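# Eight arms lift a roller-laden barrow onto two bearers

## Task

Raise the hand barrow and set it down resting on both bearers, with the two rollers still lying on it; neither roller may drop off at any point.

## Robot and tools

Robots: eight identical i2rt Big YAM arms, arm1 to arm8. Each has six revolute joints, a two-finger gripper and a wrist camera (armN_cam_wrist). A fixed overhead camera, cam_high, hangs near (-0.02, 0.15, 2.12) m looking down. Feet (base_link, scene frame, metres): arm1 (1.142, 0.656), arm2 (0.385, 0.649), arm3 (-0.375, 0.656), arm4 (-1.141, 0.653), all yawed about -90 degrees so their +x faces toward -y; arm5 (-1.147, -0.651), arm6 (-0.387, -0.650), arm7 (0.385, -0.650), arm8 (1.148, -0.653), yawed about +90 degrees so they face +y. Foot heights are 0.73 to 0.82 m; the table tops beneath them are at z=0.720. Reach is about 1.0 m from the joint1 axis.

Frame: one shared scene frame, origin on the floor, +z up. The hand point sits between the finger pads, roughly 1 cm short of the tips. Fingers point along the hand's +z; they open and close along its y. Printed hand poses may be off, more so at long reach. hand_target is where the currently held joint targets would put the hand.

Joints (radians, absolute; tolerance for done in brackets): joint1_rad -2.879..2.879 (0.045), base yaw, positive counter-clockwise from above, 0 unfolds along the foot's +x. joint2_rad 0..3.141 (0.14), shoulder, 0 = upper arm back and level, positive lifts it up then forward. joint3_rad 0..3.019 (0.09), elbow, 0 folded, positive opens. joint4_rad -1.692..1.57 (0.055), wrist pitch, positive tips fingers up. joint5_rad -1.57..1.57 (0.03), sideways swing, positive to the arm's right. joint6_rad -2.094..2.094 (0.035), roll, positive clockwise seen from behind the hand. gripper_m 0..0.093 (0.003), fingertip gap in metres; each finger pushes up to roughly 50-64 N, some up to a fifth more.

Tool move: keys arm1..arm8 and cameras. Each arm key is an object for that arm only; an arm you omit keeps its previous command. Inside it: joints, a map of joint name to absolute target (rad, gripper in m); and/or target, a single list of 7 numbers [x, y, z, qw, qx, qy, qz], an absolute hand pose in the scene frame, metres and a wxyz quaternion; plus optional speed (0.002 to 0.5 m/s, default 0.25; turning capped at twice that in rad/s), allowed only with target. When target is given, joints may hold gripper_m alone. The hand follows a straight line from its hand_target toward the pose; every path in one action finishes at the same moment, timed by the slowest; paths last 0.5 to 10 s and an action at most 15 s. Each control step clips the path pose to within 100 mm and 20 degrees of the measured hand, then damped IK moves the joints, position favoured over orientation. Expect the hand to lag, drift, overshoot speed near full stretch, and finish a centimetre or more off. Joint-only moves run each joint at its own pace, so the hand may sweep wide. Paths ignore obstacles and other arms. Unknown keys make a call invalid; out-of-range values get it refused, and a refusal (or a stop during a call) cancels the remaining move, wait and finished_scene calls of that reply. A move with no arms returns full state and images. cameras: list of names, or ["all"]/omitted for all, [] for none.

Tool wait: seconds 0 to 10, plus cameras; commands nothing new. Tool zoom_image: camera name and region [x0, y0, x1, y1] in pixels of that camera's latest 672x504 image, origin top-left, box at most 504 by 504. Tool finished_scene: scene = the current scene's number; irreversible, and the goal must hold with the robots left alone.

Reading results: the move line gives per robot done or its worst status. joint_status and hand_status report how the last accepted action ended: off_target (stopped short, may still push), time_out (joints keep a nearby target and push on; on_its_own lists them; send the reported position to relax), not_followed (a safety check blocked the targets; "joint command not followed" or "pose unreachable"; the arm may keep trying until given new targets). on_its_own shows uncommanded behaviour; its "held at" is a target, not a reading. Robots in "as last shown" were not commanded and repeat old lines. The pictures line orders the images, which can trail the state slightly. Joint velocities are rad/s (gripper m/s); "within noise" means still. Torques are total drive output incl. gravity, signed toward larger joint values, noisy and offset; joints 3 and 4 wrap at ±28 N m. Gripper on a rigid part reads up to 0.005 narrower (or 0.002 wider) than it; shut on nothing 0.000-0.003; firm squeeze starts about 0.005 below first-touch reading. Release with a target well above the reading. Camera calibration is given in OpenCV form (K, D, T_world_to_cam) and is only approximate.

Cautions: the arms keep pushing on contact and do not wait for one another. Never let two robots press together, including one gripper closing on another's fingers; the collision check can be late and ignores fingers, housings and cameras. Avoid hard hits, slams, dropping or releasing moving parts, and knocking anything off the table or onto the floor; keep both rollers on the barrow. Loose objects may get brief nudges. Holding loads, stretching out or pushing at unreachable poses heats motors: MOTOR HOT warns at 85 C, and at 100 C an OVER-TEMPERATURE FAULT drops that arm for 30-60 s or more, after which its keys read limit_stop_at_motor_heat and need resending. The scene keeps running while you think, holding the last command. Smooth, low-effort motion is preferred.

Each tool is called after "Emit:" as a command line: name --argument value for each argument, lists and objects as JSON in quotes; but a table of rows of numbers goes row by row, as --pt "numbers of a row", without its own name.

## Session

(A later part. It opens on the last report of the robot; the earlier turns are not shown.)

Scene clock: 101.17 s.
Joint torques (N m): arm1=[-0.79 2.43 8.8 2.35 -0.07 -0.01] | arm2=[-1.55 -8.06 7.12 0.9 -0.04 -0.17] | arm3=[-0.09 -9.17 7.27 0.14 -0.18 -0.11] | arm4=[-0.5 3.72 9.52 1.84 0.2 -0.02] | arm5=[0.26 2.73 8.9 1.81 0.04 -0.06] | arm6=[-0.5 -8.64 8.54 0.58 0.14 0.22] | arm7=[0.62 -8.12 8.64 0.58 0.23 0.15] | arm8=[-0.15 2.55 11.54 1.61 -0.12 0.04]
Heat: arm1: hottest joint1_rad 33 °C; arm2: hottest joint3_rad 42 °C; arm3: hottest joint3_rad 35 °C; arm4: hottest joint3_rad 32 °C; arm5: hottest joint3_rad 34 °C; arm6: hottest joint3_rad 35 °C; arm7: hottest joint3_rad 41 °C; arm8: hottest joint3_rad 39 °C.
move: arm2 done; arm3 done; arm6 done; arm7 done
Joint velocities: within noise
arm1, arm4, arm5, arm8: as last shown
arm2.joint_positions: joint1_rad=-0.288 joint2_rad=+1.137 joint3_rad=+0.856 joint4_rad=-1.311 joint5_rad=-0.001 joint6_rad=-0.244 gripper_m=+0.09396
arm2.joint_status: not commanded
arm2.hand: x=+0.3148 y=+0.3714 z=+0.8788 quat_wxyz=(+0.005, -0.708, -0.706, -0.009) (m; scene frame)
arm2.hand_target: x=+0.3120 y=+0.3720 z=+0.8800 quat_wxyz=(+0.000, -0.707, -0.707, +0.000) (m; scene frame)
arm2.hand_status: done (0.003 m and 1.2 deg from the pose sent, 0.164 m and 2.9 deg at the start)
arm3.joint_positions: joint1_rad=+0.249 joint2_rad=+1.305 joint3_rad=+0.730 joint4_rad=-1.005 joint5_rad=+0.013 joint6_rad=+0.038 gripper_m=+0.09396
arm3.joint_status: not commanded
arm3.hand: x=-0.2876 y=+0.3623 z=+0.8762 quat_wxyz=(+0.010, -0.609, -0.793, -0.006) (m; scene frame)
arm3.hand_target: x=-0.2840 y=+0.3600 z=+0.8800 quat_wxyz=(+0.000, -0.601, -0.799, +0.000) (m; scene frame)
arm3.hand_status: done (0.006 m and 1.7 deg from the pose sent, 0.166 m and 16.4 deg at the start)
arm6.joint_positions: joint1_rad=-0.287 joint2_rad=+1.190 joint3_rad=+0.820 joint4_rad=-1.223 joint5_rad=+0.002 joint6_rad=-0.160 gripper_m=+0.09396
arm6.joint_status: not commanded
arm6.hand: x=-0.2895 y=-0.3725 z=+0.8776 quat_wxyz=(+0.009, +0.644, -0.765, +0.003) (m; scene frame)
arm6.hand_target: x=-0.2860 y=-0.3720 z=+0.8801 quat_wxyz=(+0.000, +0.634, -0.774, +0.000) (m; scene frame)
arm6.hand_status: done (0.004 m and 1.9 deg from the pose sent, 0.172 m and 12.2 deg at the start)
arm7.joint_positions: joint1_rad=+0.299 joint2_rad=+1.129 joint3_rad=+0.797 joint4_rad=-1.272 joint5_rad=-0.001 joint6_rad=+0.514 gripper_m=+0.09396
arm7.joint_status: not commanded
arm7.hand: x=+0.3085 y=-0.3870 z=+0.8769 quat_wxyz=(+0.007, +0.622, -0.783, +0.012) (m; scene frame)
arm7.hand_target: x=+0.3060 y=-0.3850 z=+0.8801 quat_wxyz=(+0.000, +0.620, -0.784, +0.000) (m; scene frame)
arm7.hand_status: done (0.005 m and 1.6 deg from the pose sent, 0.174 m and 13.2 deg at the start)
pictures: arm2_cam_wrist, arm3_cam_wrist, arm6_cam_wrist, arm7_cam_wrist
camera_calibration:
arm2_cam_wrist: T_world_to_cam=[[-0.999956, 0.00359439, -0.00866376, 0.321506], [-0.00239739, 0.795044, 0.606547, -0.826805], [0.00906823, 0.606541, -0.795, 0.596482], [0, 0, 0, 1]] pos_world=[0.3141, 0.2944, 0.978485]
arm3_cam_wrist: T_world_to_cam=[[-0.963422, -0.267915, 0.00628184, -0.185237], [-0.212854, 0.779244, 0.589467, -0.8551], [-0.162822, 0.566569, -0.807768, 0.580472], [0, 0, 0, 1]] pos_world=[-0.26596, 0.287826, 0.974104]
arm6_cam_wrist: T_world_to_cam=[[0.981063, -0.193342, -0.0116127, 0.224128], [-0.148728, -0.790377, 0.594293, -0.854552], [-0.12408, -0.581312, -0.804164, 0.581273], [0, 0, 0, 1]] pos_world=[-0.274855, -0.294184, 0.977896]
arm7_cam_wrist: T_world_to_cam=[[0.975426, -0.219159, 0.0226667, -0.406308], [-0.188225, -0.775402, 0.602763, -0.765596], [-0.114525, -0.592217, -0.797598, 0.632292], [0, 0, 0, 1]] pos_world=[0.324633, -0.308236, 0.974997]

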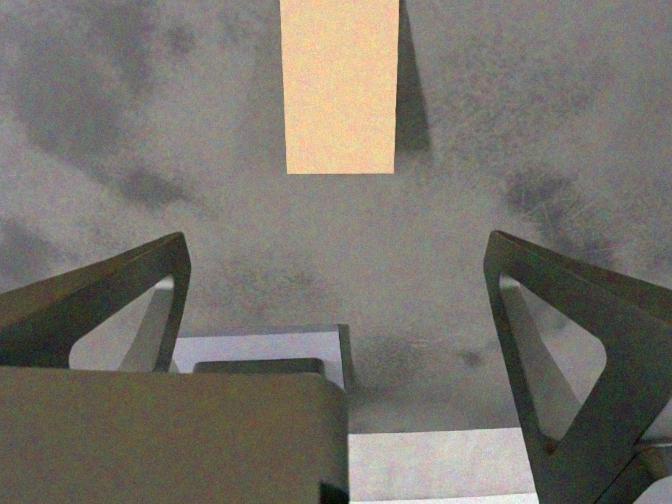

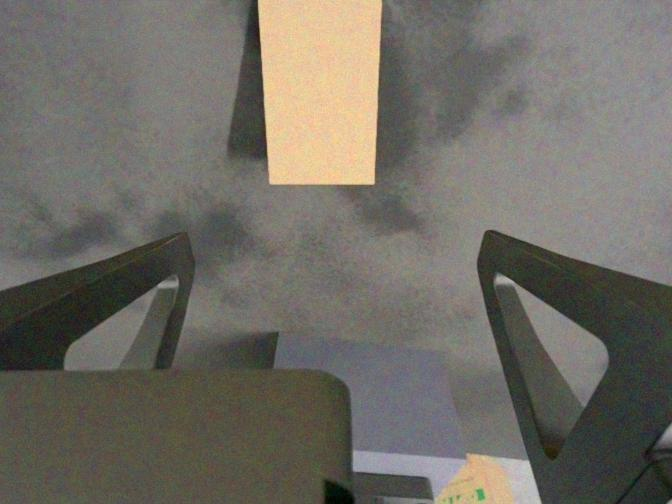

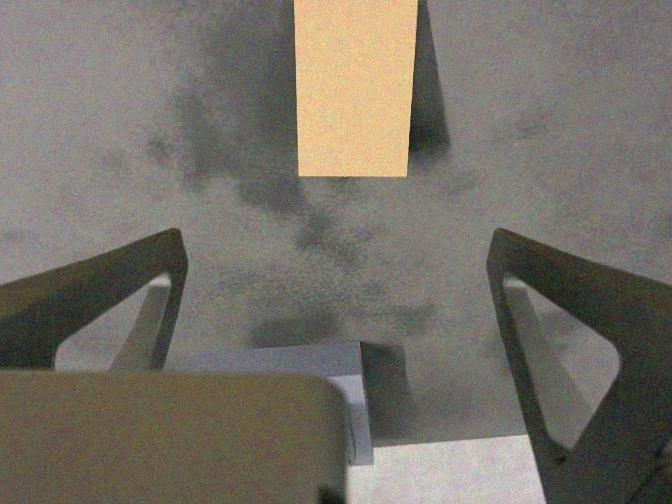

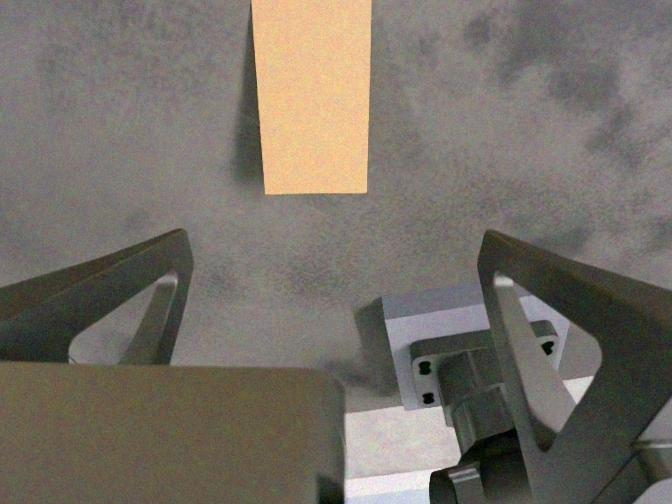

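Emit:
move --arm2 '{"target": [0.310, 0.374, 0.746, 0, 0.7071, 0.7071, 0], "speed": 0.12}' --arm3 '{"target": [-0.277, 0.358, 0.746, 0, 0.6011, 0.7991, 0], "speed": 0.12}' --arm6 '{"target": [-0.278, -0.372, 0.746, 0, 0.6334, -0.7738, 0], "speed": 0.12}' --arm7 '{"target": [0.296, -0.384, 0.746, 0, 0.6205, -0.7843, 0], "speed": 0.12}' --cameras '["arm2_cam_wrist", "arm3_cam_wrist", "arm6_cam_wrist", "arm7_cam_wrist"]'

Scene clock: 106.70 s.
Joint torques (N m): arm1=[-0.44 2.37 8.77 2.37 -0.1 -0.04] | arm2=[-1.61 -6.53 5.82 1.06 -0.05 -0.15] | arm3=[-0.03 -8.47 4.52 0.1 -0.18 0.04] | arm4=[-0.44 3.72 9.52 1.83 0.2 -0.02] | arm5=[0.15 2.61 8.87 1.8 0.04 -0.06] | arm6=[-0.56 -7.71 6.69 0.62 0.16 -0.05] | arm7=[0.62 -6.83 6.68 0.51 0.23 0.23] | arm8=[-0.15 2.55 11.54 1.61 -0.12 0.04]
Heat: arm1: hottest joint1_rad 33 °C; arm2: hottest joint3_rad 42 °C; arm3: hottest joint3_rad 34 °C; arm4: hottest joint3_rad 32 °C; arm5: hottest joint3_rad 34 °C; arm6: hottest joint3_rad 35 °C; arm7: hottest joint3_rad 40 °C; arm8: hottest joint3_rad 39 °C.
move: arm2 done; arm3 done; arm6 done; arm7 done
Joint velocities: within noise
arm1, arm4, arm5, arm8: as last shown
arm2.joint_positions: joint1_rad=-0.297 joint2_rad=+1.316 joint3_rad=+0.618 joint4_rad=-0.870 joint5_rad=-0.001 joint6_rad=-0.252 gripper_m=+0.09396
arm2.joint_status: not commanded
arm2.hand: x=+0.3126 y=+0.3728 z=+0.7504 quat_wxyz=(-0.001, -0.708, -0.706, +0.001) (m; scene frame)
arm2.hand_target: x=+0.3100 y=+0.3740 z=+0.7462 quat_wxyz=(+0.000, -0.707, -0.707, +0.000) (m; scene frame)
arm2.hand_status: done (0.005 m and 0.2 deg from the pose sent, 0.133 m and 1.2 deg at the start)
arm3.joint_positions: joint1_rad=+0.263 joint2_rad=+1.626 joint3_rad=+0.607 joint4_rad=-0.536 joint5_rad=+0.013 joint6_rad=+0.038 gripper_m=+0.09396
arm3.joint_status: not commanded
arm3.hand: x=-0.2800 y=+0.3572 z=+0.7499 quat_wxyz=(-0.001, -0.603, -0.798, +0.002) (m; scene frame)
arm3.hand_target: x=-0.2770 y=+0.3581 z=+0.7460 quat_wxyz=(+0.000, -0.601, -0.799, +0.000) (m; scene frame)
arm3.hand_status: done (0.005 m and 0.4 deg from the pose sent, 0.131 m and 1.7 deg at the start)
arm6.joint_positions: joint1_rad=-0.314 joint2_rad=+1.418 joint3_rad=+0.620 joint4_rad=-0.771 joint5_rad=+0.002 joint6_rad=-0.159 gripper_m=+0.09396
arm6.joint_status: not commanded
arm6.hand: x=-0.2813 y=-0.3711 z=+0.7499 quat_wxyz=(-0.001, +0.633, -0.774, -0.003) (m; scene frame)
arm6.hand_target: x=-0.2780 y=-0.3720 z=+0.7462 quat_wxyz=(+0.000, +0.633, -0.774, +0.000) (m; scene frame)
arm6.hand_status: done (0.005 m and 0.3 deg from the pose sent, 0.132 m and 1.9 deg at the start)
arm7.joint_positions: joint1_rad=+0.331 joint2_rad=+1.348 joint3_rad=+0.584 joint4_rad=-0.812 joint5_rad=-0.001 joint6_rad=+0.546 gripper_m=+0.09396
arm7.joint_status: not commanded
arm7.hand: x=+0.2983 y=-0.3849 z=+0.7497 quat_wxyz=(+0.001, +0.622, -0.783, +0.000) (m; scene frame)
arm7.hand_target: x=+0.2961 y=-0.3842 z=+0.7461 quat_wxyz=(+0.000, +0.620, -0.784, +0.000) (m; scene frame)
arm7.hand_status: done (0.004 m and 0.2 deg from the pose sent, 0.132 m and 1.6 deg at the start)
pictures: arm2_cam_wrist, arm3_cam_wrist, arm6_cam_wrist, arm7_cam_wrist
camera_calibration:
arm2_cam_wrist: T_world_to_cam=[[-0.999991, 0.00311879, -0.00303601, 0.314164], [0.000735124, 0.808535, 0.588447, -0.74242], [0.00428997, 0.58844, -0.80853, 0.511947], [0, 0, 0, 1]] pos_world=[0.31251, 0.298042, 0.851754]
arm3_cam_wrist: T_world_to_cam=[[-0.959662, -0.281107, 0.00526798, -0.172025], [-0.228461, 0.790581, 0.568144, -0.76737], [-0.163874, 0.544022, -0.822913, 0.50176], [0, 0, 0, 1]] pos_world=[-0.258174, 0.285342, 0.849787]
arm6_cam_wrist: T_world_to_cam=[[0.975351, -0.2205, -0.0084049, 0.200807], [-0.175615, -0.798742, 0.575474, -0.772904], [-0.133606, -0.559813, -0.817777, 0.495927], [0, 0, 0, 1]] pos_world=[-0.265333, -0.295446, 0.852031]
arm7_cam_wrist: T_world_to_cam=[[0.975447, -0.220021, 0.00971391, -0.38359], [-0.18418, -0.790777, 0.583737, -0.682146], [-0.120753, -0.571194, -0.811885, 0.551593], [0, 0, 0, 1]] pos_world=[0.31514, -0.308758, 0.84975]

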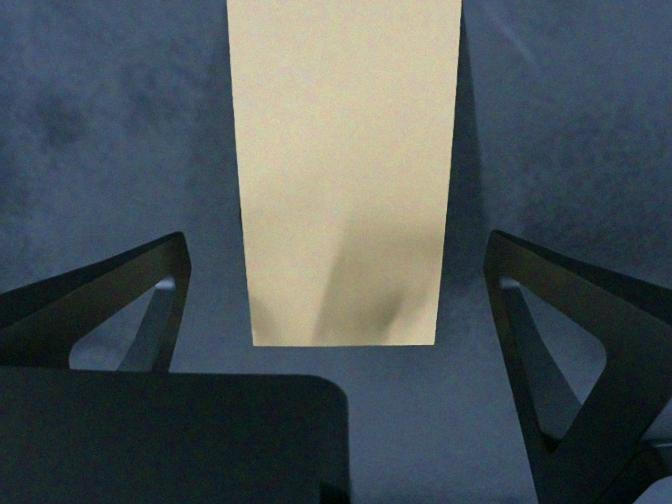

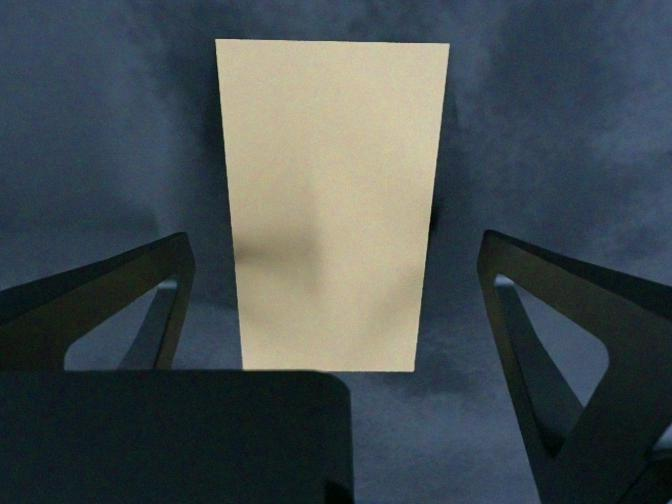

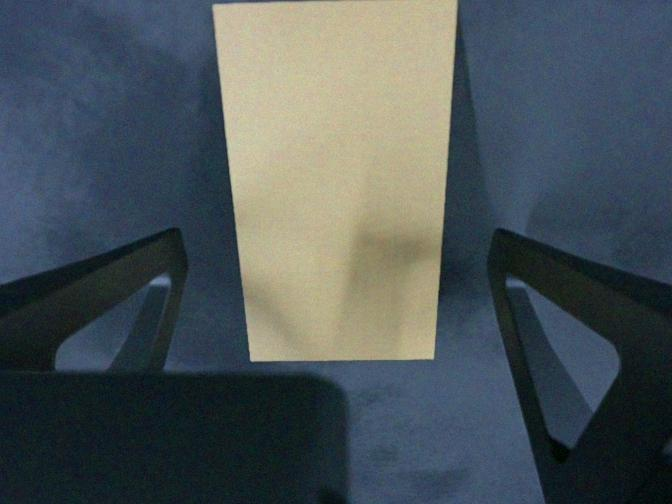

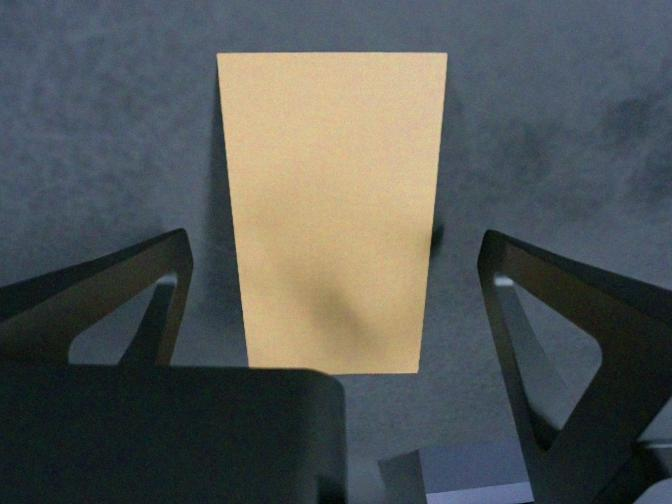

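Emit:
move --arm2 '{"target": [0.309, 0.375, 0.736, 0, 0.7071, 0.7071, 0], "speed": 0.05}' --arm3 '{"target": [-0.277, 0.358, 0.736, 0, 0.6011, 0.7991, 0], "speed": 0.05}' --arm6 '{"target": [-0.277, -0.372, 0.736, 0, 0.6334, -0.7738, 0], "speed": 0.05}' --arm7 '{"target": [0.295, -0.384, 0.736, 0, 0.6205, -0.7843, 0], "speed": 0.05}' --cameras '[]'

Emit:
move --arm2 '{"joints": {"gripper_m": 0.053}}' --arm3 '{"joints": {"gripper_m": 0.053}}' --arm6 '{"joints": {"gripper_m": 0.053}}' --arm7 '{"joints": {"gripper_m": 0.053}}' --cameras '["arm2_cam_wrist", "arm3_cam_wrist", "arm6_cam_wrist", "arm7_cam_wrist"]'

Scene clock: 110.97 s.
Joint torques (N m): arm1=[-0.85 2.08 8.8 2.29 -0.07 -0.02] | arm2=[-1.61 -6.65 5.55 1.01 -0.05 -0.16] | arm3=[-0.03 -8.64 3.99 0.12 -0.18 0.04] | arm4=[-0.44 3.72 9.51 1.84 0.2 -0.02] | arm5=[0.09 2.9 8.91 1.8 0.05 -0.06] | arm6=[-0.62 -7.82 6.3 0.68 0.16 -0.08] | arm7=[1.03 -7.12 6.27 0.61 0.23 0.19] | arm8=[-0.09 2.55 11.54 1.61 -0.12 0.03]
Heat: arm1: hottest joint1_rad 33 °C; arm2: hottest joint3_rad 41 °C; arm3: hottest joint3_rad 34 °C; arm4: hottest joint3_rad 32 °C; arm5: hottest joint3_rad 34 °C; arm6: hottest joint3_rad 35 °C; arm7: hottest joint3_rad 40 °C; arm8: hottest joint3_rad 39 °C.
move: arm2 done; arm3 done; arm6 done; arm7 done
Joint velocities: within noise
arm1, arm4, arm5, arm8: as last shown
arm2.joint_positions: joint1_rad=-0.301 joint2_rad=+1.338 joint3_rad=+0.605 joint4_rad=-0.834 joint5_rad=-0.001 joint6_rad=-0.257 gripper_m=+0.09396
arm2.joint_status: not commanded
arm2.hand: x=+0.3114 y=+0.3730 z=+0.7409 quat_wxyz=(-0.001, -0.708, -0.706, +0.001) (m; scene frame)
arm2.hand_target: x=+0.3091 y=+0.3752 z=+0.7361 quat_wxyz=(+0.000, -0.707, -0.707, +0.000) (m; scene frame)
arm2.hand_status: done (0.006 m and 0.2 deg from the pose sent, 0.015 m and 0.2 deg at the start)
arm3.joint_positions: joint1_rad=+0.263 joint2_rad=+1.657 joint3_rad=+0.607 joint4_rad=-0.501 joint5_rad=+0.013 joint6_rad=+0.038 gripper_m=+0.09396
arm3.joint_status: not commanded
arm3.hand: x=-0.2792 y=+0.3549 z=+0.7409 quat_wxyz=(-0.003, -0.603, -0.798, +0.003) (m; scene frame)
arm3.hand_target: x=-0.2771 y=+0.3581 z=+0.7362 quat_wxyz=(+0.000, -0.601, -0.799, +0.000) (m; scene frame)
arm3.hand_status: done (0.006 m and 0.6 deg from the pose sent, 0.014 m and 0.4 deg at the start)
arm6.joint_positions: joint1_rad=-0.318 joint2_rad=+1.444 joint3_rad=+0.614 joint4_rad=-0.735 joint5_rad=+0.002 joint6_rad=-0.159 gripper_m=+0.09396
arm6.joint_status: not commanded
arm6.hand: x=-0.2799 y=-0.3698 z=+0.7409 quat_wxyz=(-0.002, +0.632, -0.775, -0.004) (m; scene frame)
arm6.hand_target: x=-0.2771 y=-0.3720 z=+0.7362 quat_wxyz=(+0.000, +0.633, -0.774, +0.000) (m; scene frame)
arm6.hand_status: done (0.006 m and 0.5 deg from the pose sent, 0.015 m and 0.3 deg at the start)
arm7.joint_positions: joint1_rad=+0.335 joint2_rad=+1.376 joint3_rad=+0.575 joint4_rad=-0.773 joint5_rad=-0.001 joint6_rad=+0.549 gripper_m=+0.09396
arm7.joint_status: not commanded
arm7.hand: x=+0.2969 y=-0.3839 z=+0.7401 quat_wxyz=(+0.001, +0.622, -0.783, -0.001) (m; scene frame)
arm7.hand_target: x=+0.2951 y=-0.3842 z=+0.7361 quat_wxyz=(+0.000, +0.621, -0.784, +0.000) (m; scene frame)
arm7.hand_status: done (0.005 m and 0.3 deg from the pose sent, 0.014 m and 0.3 deg at the start)
pictures: none
No camera images: "cameras" was empty.

Scene clock: 111.60 s.
Joint torques (N m): arm1=[-0.44 2.2 8.75 2.35 -0.08 -0.03] | arm2=[-1.61 -6.59 5.55 0.96 -0.06 -0.15] | arm3=[-0.03 -8.64 3.99 0.13 -0.17 0.04] | arm4=[-0.5 3.72 9.52 1.83 0.2 -0.02] | arm5=[0.15 2.55 8.83 1.78 0.05 -0.07] | arm6=[-0.56 -7.88 6.31 0.62 0.16 -0.07] | arm7=[0.67 -7.12 6.32 0.61 0.23 0.2] | arm8=[-0.15 2.55 11.54 1.62 -0.11 0.04]
Heat: arm1: hottest joint1_rad 33 °C; arm2: hottest joint3_rad 41 °C; arm3: hottest joint3_rad 34 °C; arm4: hottest joint3_rad 32 °C; arm5: hottest joint3_rad 34 °C; arm6: hottest joint3_rad 35 °C; arm7: hottest joint3_rad 40 °C; arm8: hottest joint3_rad 39 °C.
move: arm2 off_target; arm3 off_target; arm6 off_target; arm7 off_target
Joint velocities: within noise
arm1, arm4, arm5, arm8: as last shown
arm2.joint_positions: joint1_rad=-0.301 joint2_rad=+1.338 joint3_rad=+0.605 joint4_rad=-0.833 joint5_rad=-0.001 joint6_rad=-0.257 gripper_m=+0.05913
arm2.joint_status: gripper_m off_target (ended at +0.05915, target +0.05300)
arm2.hand: x=+0.3114 y=+0.3729 z=+0.7409 quat_wxyz=(-0.001, -0.708, -0.706, +0.002) (m; scene frame)
arm2.hand_target: x=+0.3091 y=+0.3751 z=+0.7361 quat_wxyz=(+0.000, -0.707, -0.707, +0.000) (m; scene frame)
arm2.hand_status: not commanded
arm3.joint_positions: joint1_rad=+0.263 joint2_rad=+1.657 joint3_rad=+0.607 joint4_rad=-0.501 joint5_rad=+0.013 joint6_rad=+0.038 gripper_m=+0.06017
arm3.joint_status: gripper_m off_target (ended at +0.06020, target +0.05300)
arm3.hand: x=-0.2791 y=+0.3549 z=+0.7409 quat_wxyz=(-0.003, -0.603, -0.798, +0.003) (m; scene frame)
arm3.hand_target: x=-0.2771 y=+0.3581 z=+0.7362 quat_wxyz=(+0.000, -0.601, -0.799, +0.000) (m; scene frame)
arm3.hand_status: not commanded
arm6.joint_positions: joint1_rad=-0.318 joint2_rad=+1.444 joint3_rad=+0.614 joint4_rad=-0.735 joint5_rad=+0.002 joint6_rad=-0.159 gripper_m=+0.05908
arm6.joint_status: gripper_m off_target (ended at +0.05912, target +0.05300)
arm6.hand: x=-0.2798 y=-0.3698 z=+0.7409 quat_wxyz=(-0.002, +0.631, -0.775, -0.004) (m; scene frame)
arm6.hand_target: x=-0.2771 y=-0.3720 z=+0.7362 quat_wxyz=(+0.000, +0.633, -0.774, +0.000) (m; scene frame)
arm6.hand_status: not commanded
arm7.joint_positions: joint1_rad=+0.335 joint2_rad=+1.376 joint3_rad=+0.575 joint4_rad=-0.773 joint5_rad=+0.000 joint6_rad=+0.550 gripper_m=+0.05922
arm7.joint_status: gripper_m off_target (ended at +0.05925, target +0.05300)
arm7.hand: x=+0.2970 y=-0.3839 z=+0.7401 quat_wxyz=(+0.001, +0.622, -0.783, -0.001) (m; scene frame)
arm7.hand_target: x=+0.2952 y=-0.3842 z=+0.7361 quat_wxyz=(+0.000, +0.620, -0.784, +0.000) (m; scene frame)
arm7.hand_status: not commanded
pictures: arm2_cam_wrist, arm3_cam_wrist, arm6_cam_wrist, arm7_cam_wrist
camera_calibration:
arm2_cam_wrist: T_world_to_cam=[[-0.999993, 0.00270667, -0.00247181, 0.312683], [0.000740587, 0.809629, 0.586942, -0.736191], [0.00358991, 0.586936, -0.809625, 0.50576], [0, 0, 0, 1]] pos_world=[0.311411, 0.298346, 0.842351]
arm3_cam_wrist: T_world_to_cam=[[-0.959674, -0.281073, 0.00480246, -0.171435], [-0.229417, 0.792949, 0.564446, -0.758707], [-0.162459, 0.540583, -0.825456, 0.499254], [0, 0, 0, 1]] pos_world=[-0.257474, 0.283542, 0.841185]
arm6_cam_wrist: T_world_to_cam=[[0.974597, -0.223827, -0.00791841, 0.197682], [-0.17911, -0.80014, 0.572447, -0.76567], [-0.134465, -0.556487, -0.819903, 0.492089], [0, 0, 0, 1]] pos_world=[-0.263631, -0.294556, 0.843337]
arm7_cam_wrist: T_world_to_cam=[[0.975373, -0.220366, 0.00924447, -0.381721], [-0.184374, -0.791629, 0.58252, -0.67531], [-0.12105, -0.569879, -0.812764, 0.545475], [0, 0, 0, 1]] pos_world=[0.313841, -0.307859, 0.840253]

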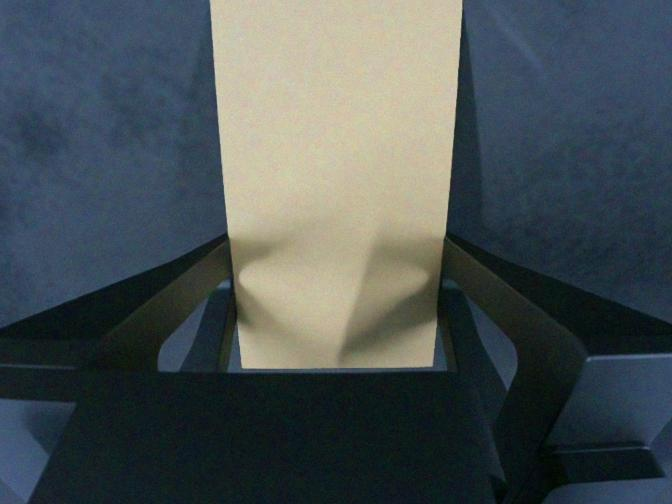

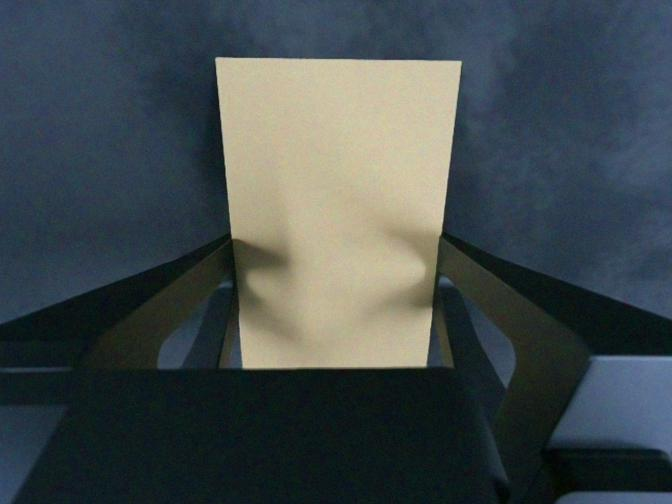

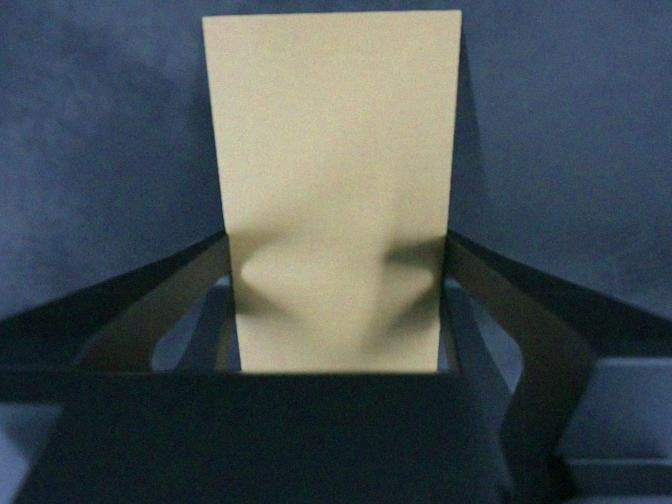

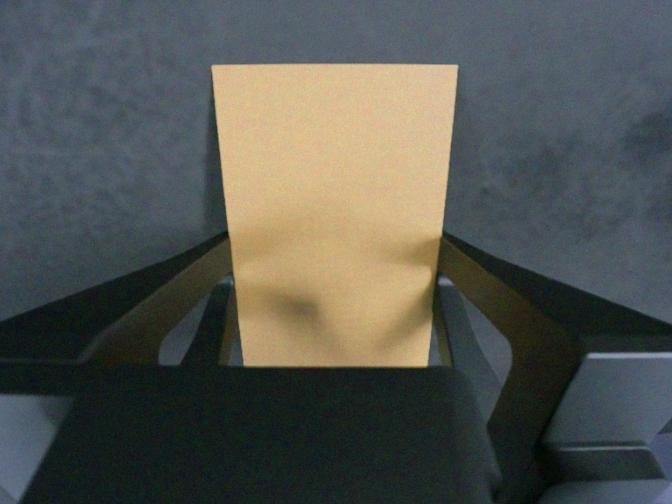

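Emit:
move --arm2 '{"target": [0.309, 0.375, 0.97, 0, 0.7071, 0.7071, 0], "speed": 0.15}' --arm3 '{"target": [-0.277, 0.370, 0.97, 0, 0.6011, 0.7991, 0], "speed": 0.15}' --arm6 '{"target": [-0.277, -0.375, 0.97, 0, 0.6334, -0.7738, 0], "speed": 0.15}' --arm7 '{"target": [0.295, -0.384, 0.97, 0, 0.6205, -0.7843, 0], "speed": 0.15}' --arm8 '{"joints": {"joint1_rad": 1.1, "joint6_rad": 0.0}}' --arm4 '{"joints": {"joint1_rad": 1.1, "joint6_rad": 0.0, "joint5_rad": 0.0}}' --cameras '["arm4_cam_wrist", "arm8_cam_wrist", "arm6_cam_wrist", "cam_high"]'

Scene clock: 122.17 s.
Joint torques (N m): arm1=[-0.73 2.26 8.77 2.35 -0.09 -0.01] | arm2=[-1.61 -7 12.79 0.06 -0.02 -0.15] | arm3=[0.03 -7.82 12.16 -0.5 -0.18 0.12] | arm4=[0.15 3.66 9.55 1.84 0.02 -0.12] | arm5=[0.09 2.78 8.85 1.81 0.05 -0.06] | arm6=[-0.44 -7.59 13.23 -0.23 0.16 -0.06] | arm7=[0.91 -7.47 14.15 -0.54 0.21 0.19] | arm8=[0.73 2.55 11.54 1.62 -0.1 0.08]
Heat: arm1: hottest joint1_rad 33 °C; arm2: hottest joint3_rad 41 °C; arm3: hottest joint3_rad 33 °C; arm4: hottest joint3_rad 32 °C; arm5: hottest joint3_rad 34 °C; arm6: hottest joint3_rad 35 °C; arm7: hottest joint3_rad 40 °C; arm8: hottest joint3_rad 39 °C.
move: arm2 off_target; arm3 off_target; arm4 done; arm6 off_target; arm7 off_target; arm8 done
Joint velocities: within noise
arm1, arm5: as last shown
arm2.joint_positions: joint1_rad=-0.301 joint2_rad=+1.082 joint3_rad=+0.986 joint4_rad=-1.538 joint5_rad=-0.001 joint6_rad=-0.257 gripper_m=+0.05913
arm2.joint_status: not commanded
arm2.hand: x=+0.3158 y=+0.3891 z=+0.9426 quat_wxyz=(+0.016, -0.707, -0.706, -0.027) (m; scene frame)
arm2.hand_target: x=+0.3095 y=+0.3763 z=+0.9695 quat_wxyz=(+0.000, -0.707, -0.707, +0.000) (m; scene frame)
arm2.hand_status: off_target (0.032 m and 3.6 deg from the pose sent, 0.229 m and 0.3 deg at the start)
arm3.joint_positions: joint1_rad=+0.283 joint2_rad=+1.162 joint3_rad=+0.829 joint4_rad=-1.273 joint5_rad=+0.013 joint6_rad=+0.050 gripper_m=+0.06017
arm3.joint_status: not commanded
arm3.hand: x=-0.2847 y=+0.3834 z=+0.9510 quat_wxyz=(+0.020, -0.600, -0.800, -0.013) (m; scene frame)
arm3.hand_target: x=-0.2773 y=+0.3706 z=+0.9700 quat_wxyz=(+0.000, -0.601, -0.799, +0.000) (m; scene frame)
arm3.hand_status: off_target (0.024 m and 2.7 deg from the pose sent, 0.230 m and 0.6 deg at the start)
arm4.joint_positions: joint1_rad=+1.092 joint2_rad=+0.497 joint3_rad=+1.368 joint4_rad=-1.437 joint5_rad=+0.002 joint6_rad=+0.011 gripper_m=+0.09397
arm4.joint_status: all done
arm4.hand: x=-0.9841 y=+0.5639 z=+1.3069 quat_wxyz=(-0.463, -0.230, -0.847, +0.122) (m; scene frame)
arm4.hand_target: x=-0.9851 y=+0.5665 z=+1.3177 quat_wxyz=(-0.474, -0.220, -0.844, +0.124) (m; scene frame)
arm4.hand_status: not commanded
arm6.joint_positions: joint1_rad=-0.318 joint2_rad=+1.123 joint3_rad=+0.965 joint4_rad=-1.462 joint5_rad=+0.003 joint6_rad=-0.159 gripper_m=+0.05908
arm6.joint_status: not commanded
arm6.hand: x=-0.2844 y=-0.3858 z=+0.9496 quat_wxyz=(+0.021, +0.631, -0.775, +0.010) (m; scene frame)
arm6.hand_target: x=-0.2774 y=-0.3757 z=+0.9697 quat_wxyz=(+0.000, +0.633, -0.774, +0.000) (m; scene frame)
arm6.hand_status: off_target (0.024 m and 2.7 deg from the pose sent, 0.229 m and 0.6 deg at the start)
arm7.joint_positions: joint1_rad=+0.336 joint2_rad=+1.083 joint3_rad=+0.947 joint4_rad=-1.495 joint5_rad=+0.000 joint6_rad=+0.551 gripper_m=+0.05922
arm7.joint_status: not commanded
arm7.hand: x=+0.3013 y=-0.3964 z=+0.9448 quat_wxyz=(+0.011, +0.622, -0.783, +0.026) (m; scene frame)
arm7.hand_target: x=+0.2954 y=-0.3849 z=+0.9696 quat_wxyz=(+0.000, +0.620, -0.784, +0.000) (m; scene frame)
arm7.hand_status: off_target (0.029 m and 3.2 deg from the pose sent, 0.230 m and 0.2 deg at the start)
arm8.joint_positions: joint1_rad=+1.089 joint2_rad=+0.599 joint3_rad=+1.416 joint4_rad=-1.205 joint5_rad=+0.076 joint6_rad=-0.008 gripper_m=+0.09396
arm8.joint_status: all done
arm8.hand: x=+0.9443 y=-0.5180 z=+1.3220 quat_wxyz=(-0.171, +0.800, -0.231, -0.527) (m; scene frame)
arm8.hand_target: x=+0.9465 y=-0.5220 z=+1.3371 quat_wxyz=(-0.169, +0.791, -0.228, -0.542) (m; scene frame)
arm8.hand_status: not commanded
pictures: arm4_cam_wrist, arm6_cam_wrist, arm8_cam_wrist, cam_high
camera_calibration:
arm4_cam_wrist: T_world_to_cam=[[-0.509432, -0.860112, -0.0262044, 0.0214128], [-0.792588, 0.480862, -0.374934, -0.55597], [0.335086, -0.170234, -0.926681, 1.76394], [0, 0, 0, 1]] pos_world=[-1.02082, 0.586046, 1.42672]
arm6_cam_wrist: T_world_to_cam=[[0.974444, -0.22413, -0.0150094, 0.206849], [-0.167584, -0.769842, 0.61584, -0.925039], [-0.149583, -0.597586, -0.787728, 0.602966], [0, 0, 0, 1]] pos_world=[-0.266391, -0.305449, 1.04775]
arm8_cam_wrist: T_world_to_cam=[[0.533827, 0.844787, 0.036931, -0.114903], [0.727344, -0.436462, -0.529596, -0.209678], [-0.431277, 0.309574, -0.847446, 1.81385], [0, 0, 0, 1]] pos_world=[0.996119, -0.55597, 1.43034]

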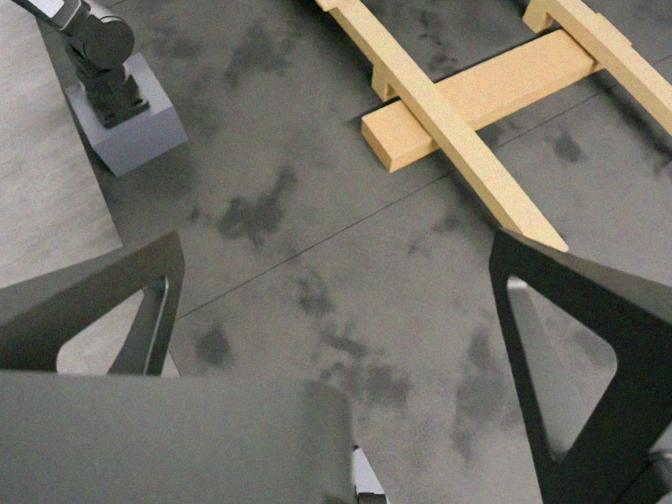

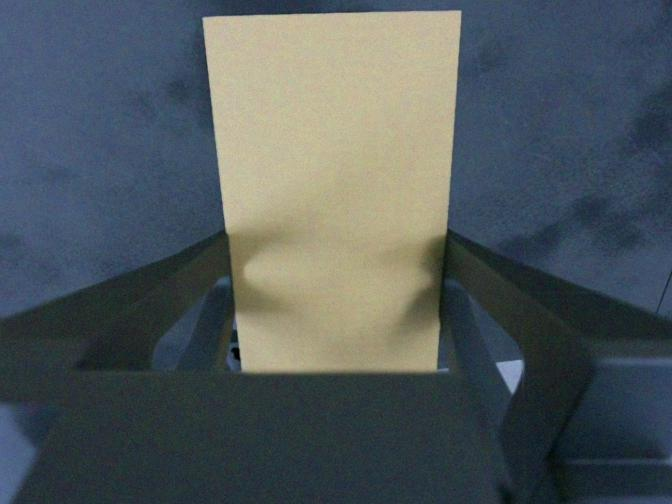

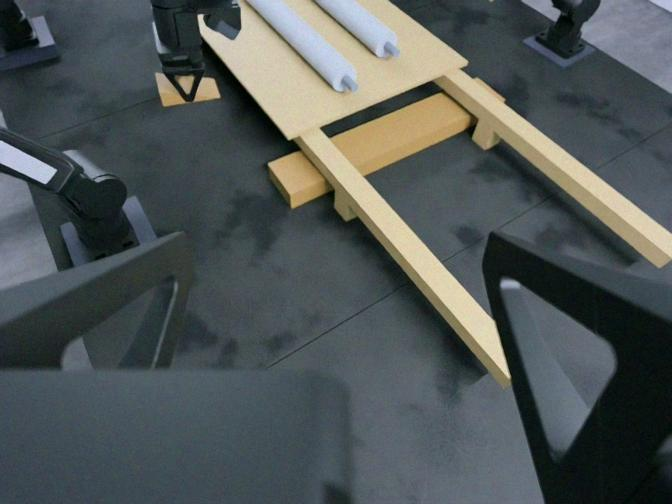

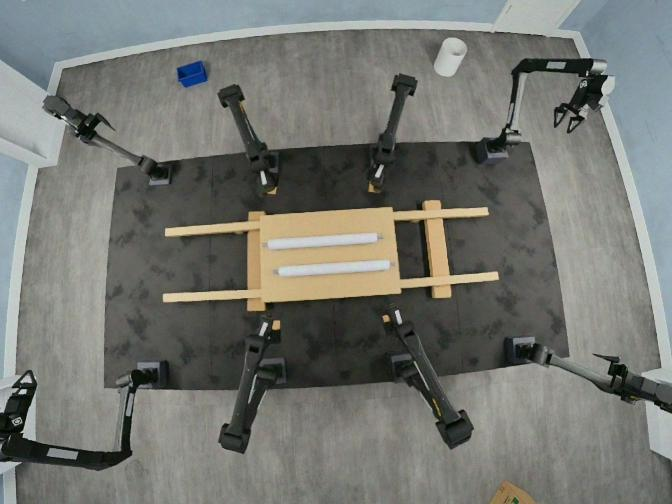

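Emit:
zoom_image --camera "cam_high" --region '[240, 170, 340, 250]'

Emit:
zoom_image --camera "cam_high" --region '[320, 170, 420, 250]'

Emit:
zoom_image --camera "cam_high" --region '[240, 250, 340, 330]'

Emit:
zoom_image --camera "cam_high" --region '[320, 250, 420, 330]'

Emit:
zoom_image --camera "arm8_cam_wrist" --region '[140, 0, 480, 250]'

Scaled by 5.040 from the camera's 672x504 image, which has a finer 960x720 frame.

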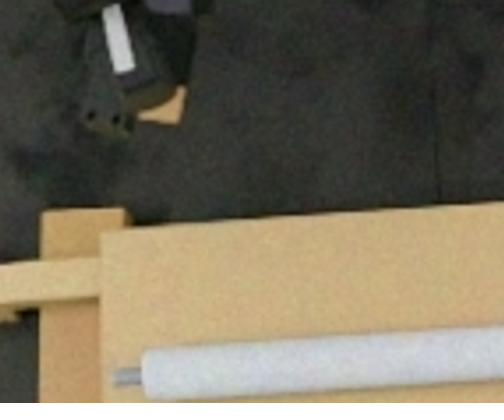

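Scaled by 5.040 from the camera's 672x504 image, which has a finer 960x720 frame.

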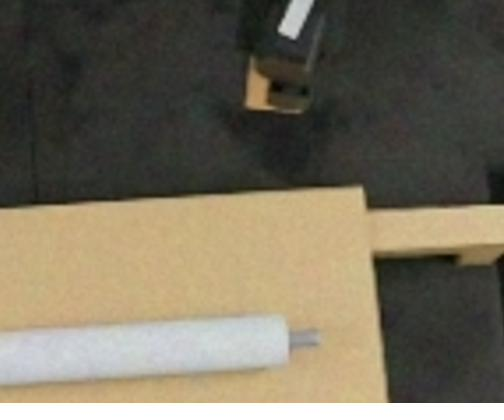

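Scaled by 5.040 from the camera's 672x504 image, which has a finer 960x720 frame.

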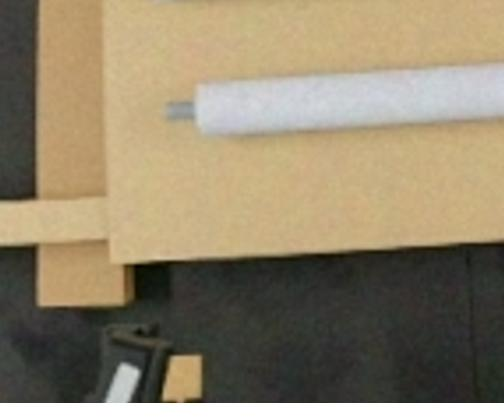

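Scaled by 5.040 from the camera's 672x504 image, which has a finer 960x720 frame.

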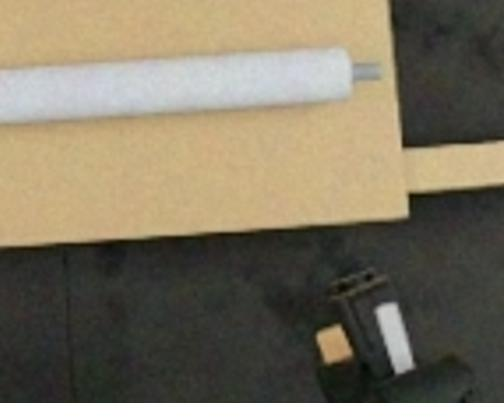

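Scaled by 1.482 from the camera's 672x504 image, which has a finer 960x720 frame.

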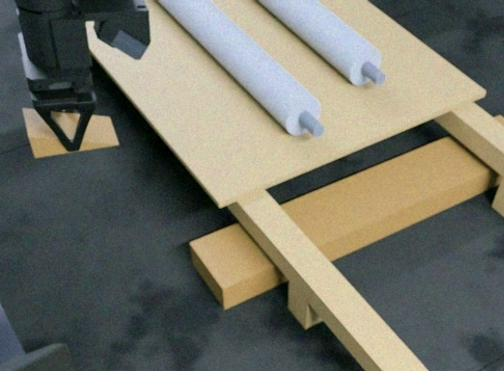

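Emit:
move --arm2 '{"target": [0.22, 0.165, 0.985, 0, 0.7071, 0.7071, 0], "speed": 0.15}' --arm3 '{"target": [-0.24, 0.165, 0.985, 0, 0.7071, 0.7071, 0], "speed": 0.15}' --arm6 '{"target": [-0.20, -0.175, 0.985, 0, 0.7071, -0.7071, 0], "speed": 0.15}' --arm7 '{"target": [0.25, -0.175, 0.985, 0, 0.7071, -0.7071, 0], "speed": 0.15}' --cameras '["arm4_cam_wrist", "arm8_cam_wrist", "cam_high"]'

Emit:
zoom_image --camera "cam_high" --region '[240, 190, 420, 330]'

Emit:
zoom_image --camera "arm8_cam_wrist" --region '[140, 0, 480, 250]'

Scene clock: 166.93 s.
Joint torques (N m): arm1=[-0.56 2.61 8.76 2.29 -0.1 -0.03] | arm2=[-1.49 -14.92 12.98 -0.13 -0.06 -0.16] | arm3=[-1.38 -13.92 12.68 -0.5 -0.15 0.1] | arm4=[0.09 3.66 9.57 1.85 0.02 -0.12] | arm5=[0.26 2.55 8.88 1.8 0.04 -0.06] | arm6=[-0.26 -16.32 13.46 -0.23 0.07 -0.11] | arm7=[-0.67 -13.68 14.31 -0.44 0.18 -0.02] | arm8=[0.73 2.55 11.52 1.61 -0.1 0.08]
Heat: arm1: hottest joint1_rad 33 °C; arm2: hottest joint3_rad 49 °C; arm3: hottest joint3_rad 34 °C; arm4: hottest joint3_rad 33 °C; arm5: hottest joint3_rad 35 °C; arm6: hottest joint3_rad 42 °C; arm7: hottest joint3_rad 43 °C; arm8: hottest joint3_rad 40 °C.
move: arm2 off_target; arm3 off_target; arm6 off_target; arm7 off_target
Joint velocities: within noise
arm1.joint_positions: joint1_rad=+0.347 joint2_rad=+0.521 joint3_rad=+1.428 joint4_rad=-1.396 joint5_rad=-0.137 joint6_rad=-0.496 gripper_m=+0.09396
arm1.joint_status: not commanded
arm1.hand: x=+1.2267 y=+0.4916 z=+1.3370 quat_wxyz=(-0.383, -0.265, -0.816, +0.343) (m; scene frame)
arm1.hand_target: x=+1.2256 y=+0.4943 z=+1.3464 quat_wxyz=(-0.390, -0.262, -0.810, +0.351) (m; scene frame)
arm1.hand_status: not commanded
arm2.joint_positions: joint1_rad=-0.361 joint2_rad=+1.663 joint3_rad=+1.611 joint4_rad=-1.565 joint5_rad=-0.001 joint6_rad=-0.316 gripper_m=+0.05913
arm2.joint_status: not commanded
arm2.hand: x=+0.2293 y=+0.1793 z=+0.9637 quat_wxyz=(+0.010, -0.708, -0.706, -0.021) (m; scene frame)
arm2.hand_target: x=+0.2204 y=+0.1663 z=+0.9850 quat_wxyz=(+0.000, -0.707, -0.707, +0.001) (m; scene frame)
arm2.hand_status: off_target (0.027 m and 2.6 deg from the pose sent, 0.247 m and 3.6 deg at the start)
arm3.joint_positions: joint1_rad=+0.233 joint2_rad=+1.664 joint3_rad=+1.415 joint4_rad=-1.333 joint5_rad=+0.012 joint6_rad=+0.264 gripper_m=+0.06017
arm3.joint_status: not commanded
arm3.hand: x=-0.2408 y=+0.1808 z=+0.9748 quat_wxyz=(+0.011, -0.700, -0.714, -0.005) (m; scene frame)
arm3.hand_target: x=-0.2403 y=+0.1656 z=+0.9852 quat_wxyz=(+0.000, -0.707, -0.707, +0.000) (m; scene frame)
arm3.hand_status: off_target (0.019 m and 1.8 deg from the pose sent, 0.226 m and 16.5 deg at the start)
arm4, arm8: as last shown
arm5.joint_positions: joint1_rad=-0.067 joint2_rad=+0.558 joint3_rad=+1.321 joint4_rad=-1.448 joint5_rad=+0.265 joint6_rad=-0.097 gripper_m=+0.09396
arm5.joint_status: not commanded
arm5.hand: x=-1.0919 y=-0.4466 z=+1.3175 quat_wxyz=(-0.392, +0.617, -0.655, -0.189) (m; scene frame)
arm5.hand_target: x=-1.0919 y=-0.4485 z=+1.3262 quat_wxyz=(-0.399, +0.613, -0.653, -0.196) (m; scene frame)
arm5.hand_status: not commanded
arm6.joint_positions: joint1_rad=-0.318 joint2_rad=+1.662 joint3_rad=+1.565 joint4_rad=-1.502 joint5_rad=+0.004 joint6_rad=-0.351 gripper_m=+0.05908
arm6.joint_status: not commanded
arm6.hand: x=-0.2084 y=-0.1869 z=+0.9729 quat_wxyz=(+0.013, +0.703, -0.711, +0.005) (m; scene frame)
arm6.hand_target: x=-0.2003 y=-0.1757 z=+0.9849 quat_wxyz=(+0.000, +0.707, -0.707, +0.000) (m; scene frame)
arm6.hand_status: off_target (0.019 m and 1.7 deg from the pose sent, 0.230 m and 12.0 deg at the start)
arm7.joint_positions: joint1_rad=+0.301 joint2_rad=+1.620 joint3_rad=+1.520 joint4_rad=-1.510 joint5_rad=+0.001 joint6_rad=+0.292 gripper_m=+0.05922
arm7.joint_status: not commanded
arm7.hand: x=+0.2507 y=-0.1914 z=+0.9679 quat_wxyz=(+0.008, +0.705, -0.709, +0.015) (m; scene frame)
arm7.hand_target: x=+0.2504 y=-0.1761 z=+0.9849 quat_wxyz=(+0.000, +0.707, -0.707, +0.000) (m; scene frame)
arm7.hand_status: off_target (0.024 m and 2.0 deg from the pose sent, 0.231 m and 13.5 deg at the start)
arm8.joint_positions: joint1_rad=+1.089 joint2_rad=+0.599 joint3_rad=+1.416 joint4_rad=-1.205 joint5_rad=+0.076 joint6_rad=-0.007 gripper_m=+0.09396
arm8.hand: x=+0.9443 y=-0.5180 z=+1.3220 quat_wxyz=(-0.170, +0.800, -0.231, -0.527) (m; scene frame)
pictures: arm4_cam_wrist, arm8_cam_wrist, cam_high
camera_calibration:
arm4_cam_wrist: T_world_to_cam=[[-0.509344, -0.860174, -0.0258685, 0.0210616], [-0.792726, 0.480678, -0.374879, -0.556081], [0.334896, -0.170436, -0.926713, 1.76391], [0, 0, 0, 1]] pos_world=[-1.02082, 0.586047, 1.42672]
arm8_cam_wrist: T_world_to_cam=[[0.533995, 0.844697, 0.0365528, -0.114579], [0.727157, -0.436772, -0.529597, -0.209663], [-0.431384, 0.309382, -0.847462, 1.81388], [0, 0, 0, 1]] pos_world=[0.996119, -0.55597, 1.43034]

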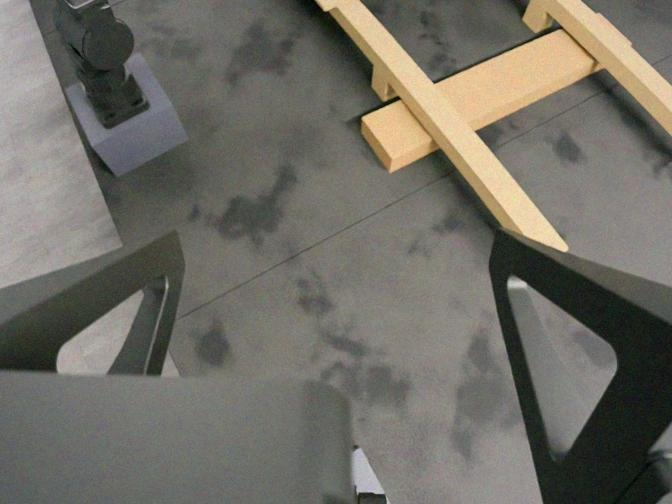

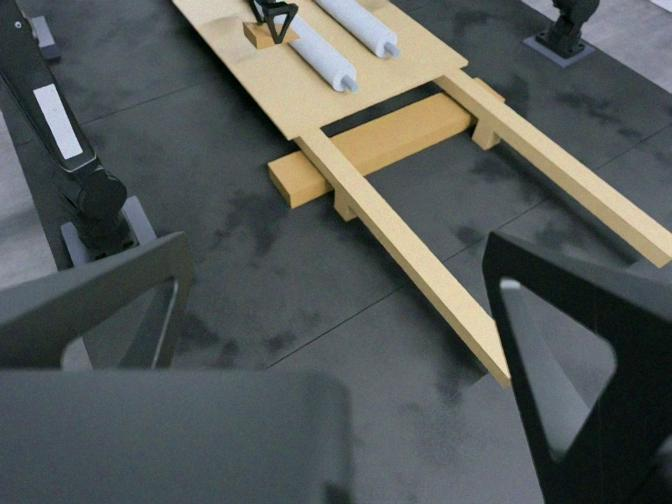

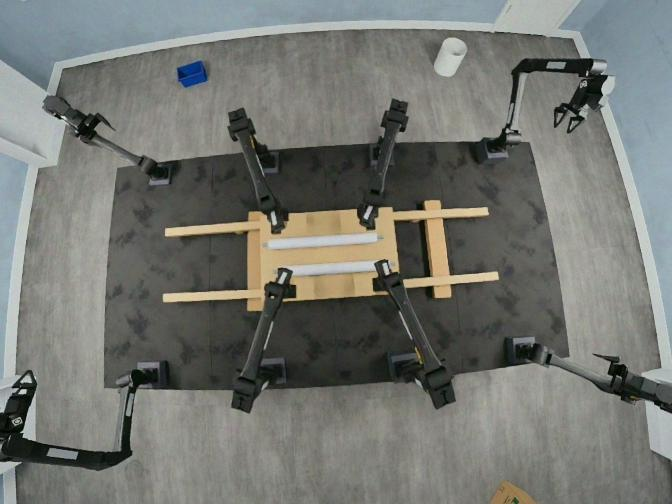

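Scaled by 2.800 from the camera's 672x504 image, which has a finer 960x720 frame.

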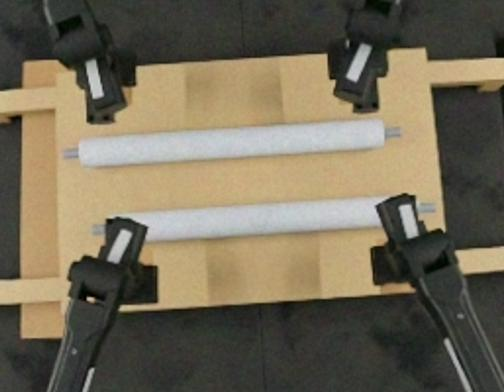

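Scaled by 1.482 from the camera's 672x504 image, which has a finer 960x720 frame.

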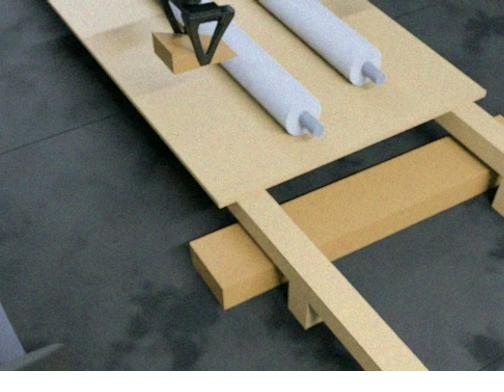

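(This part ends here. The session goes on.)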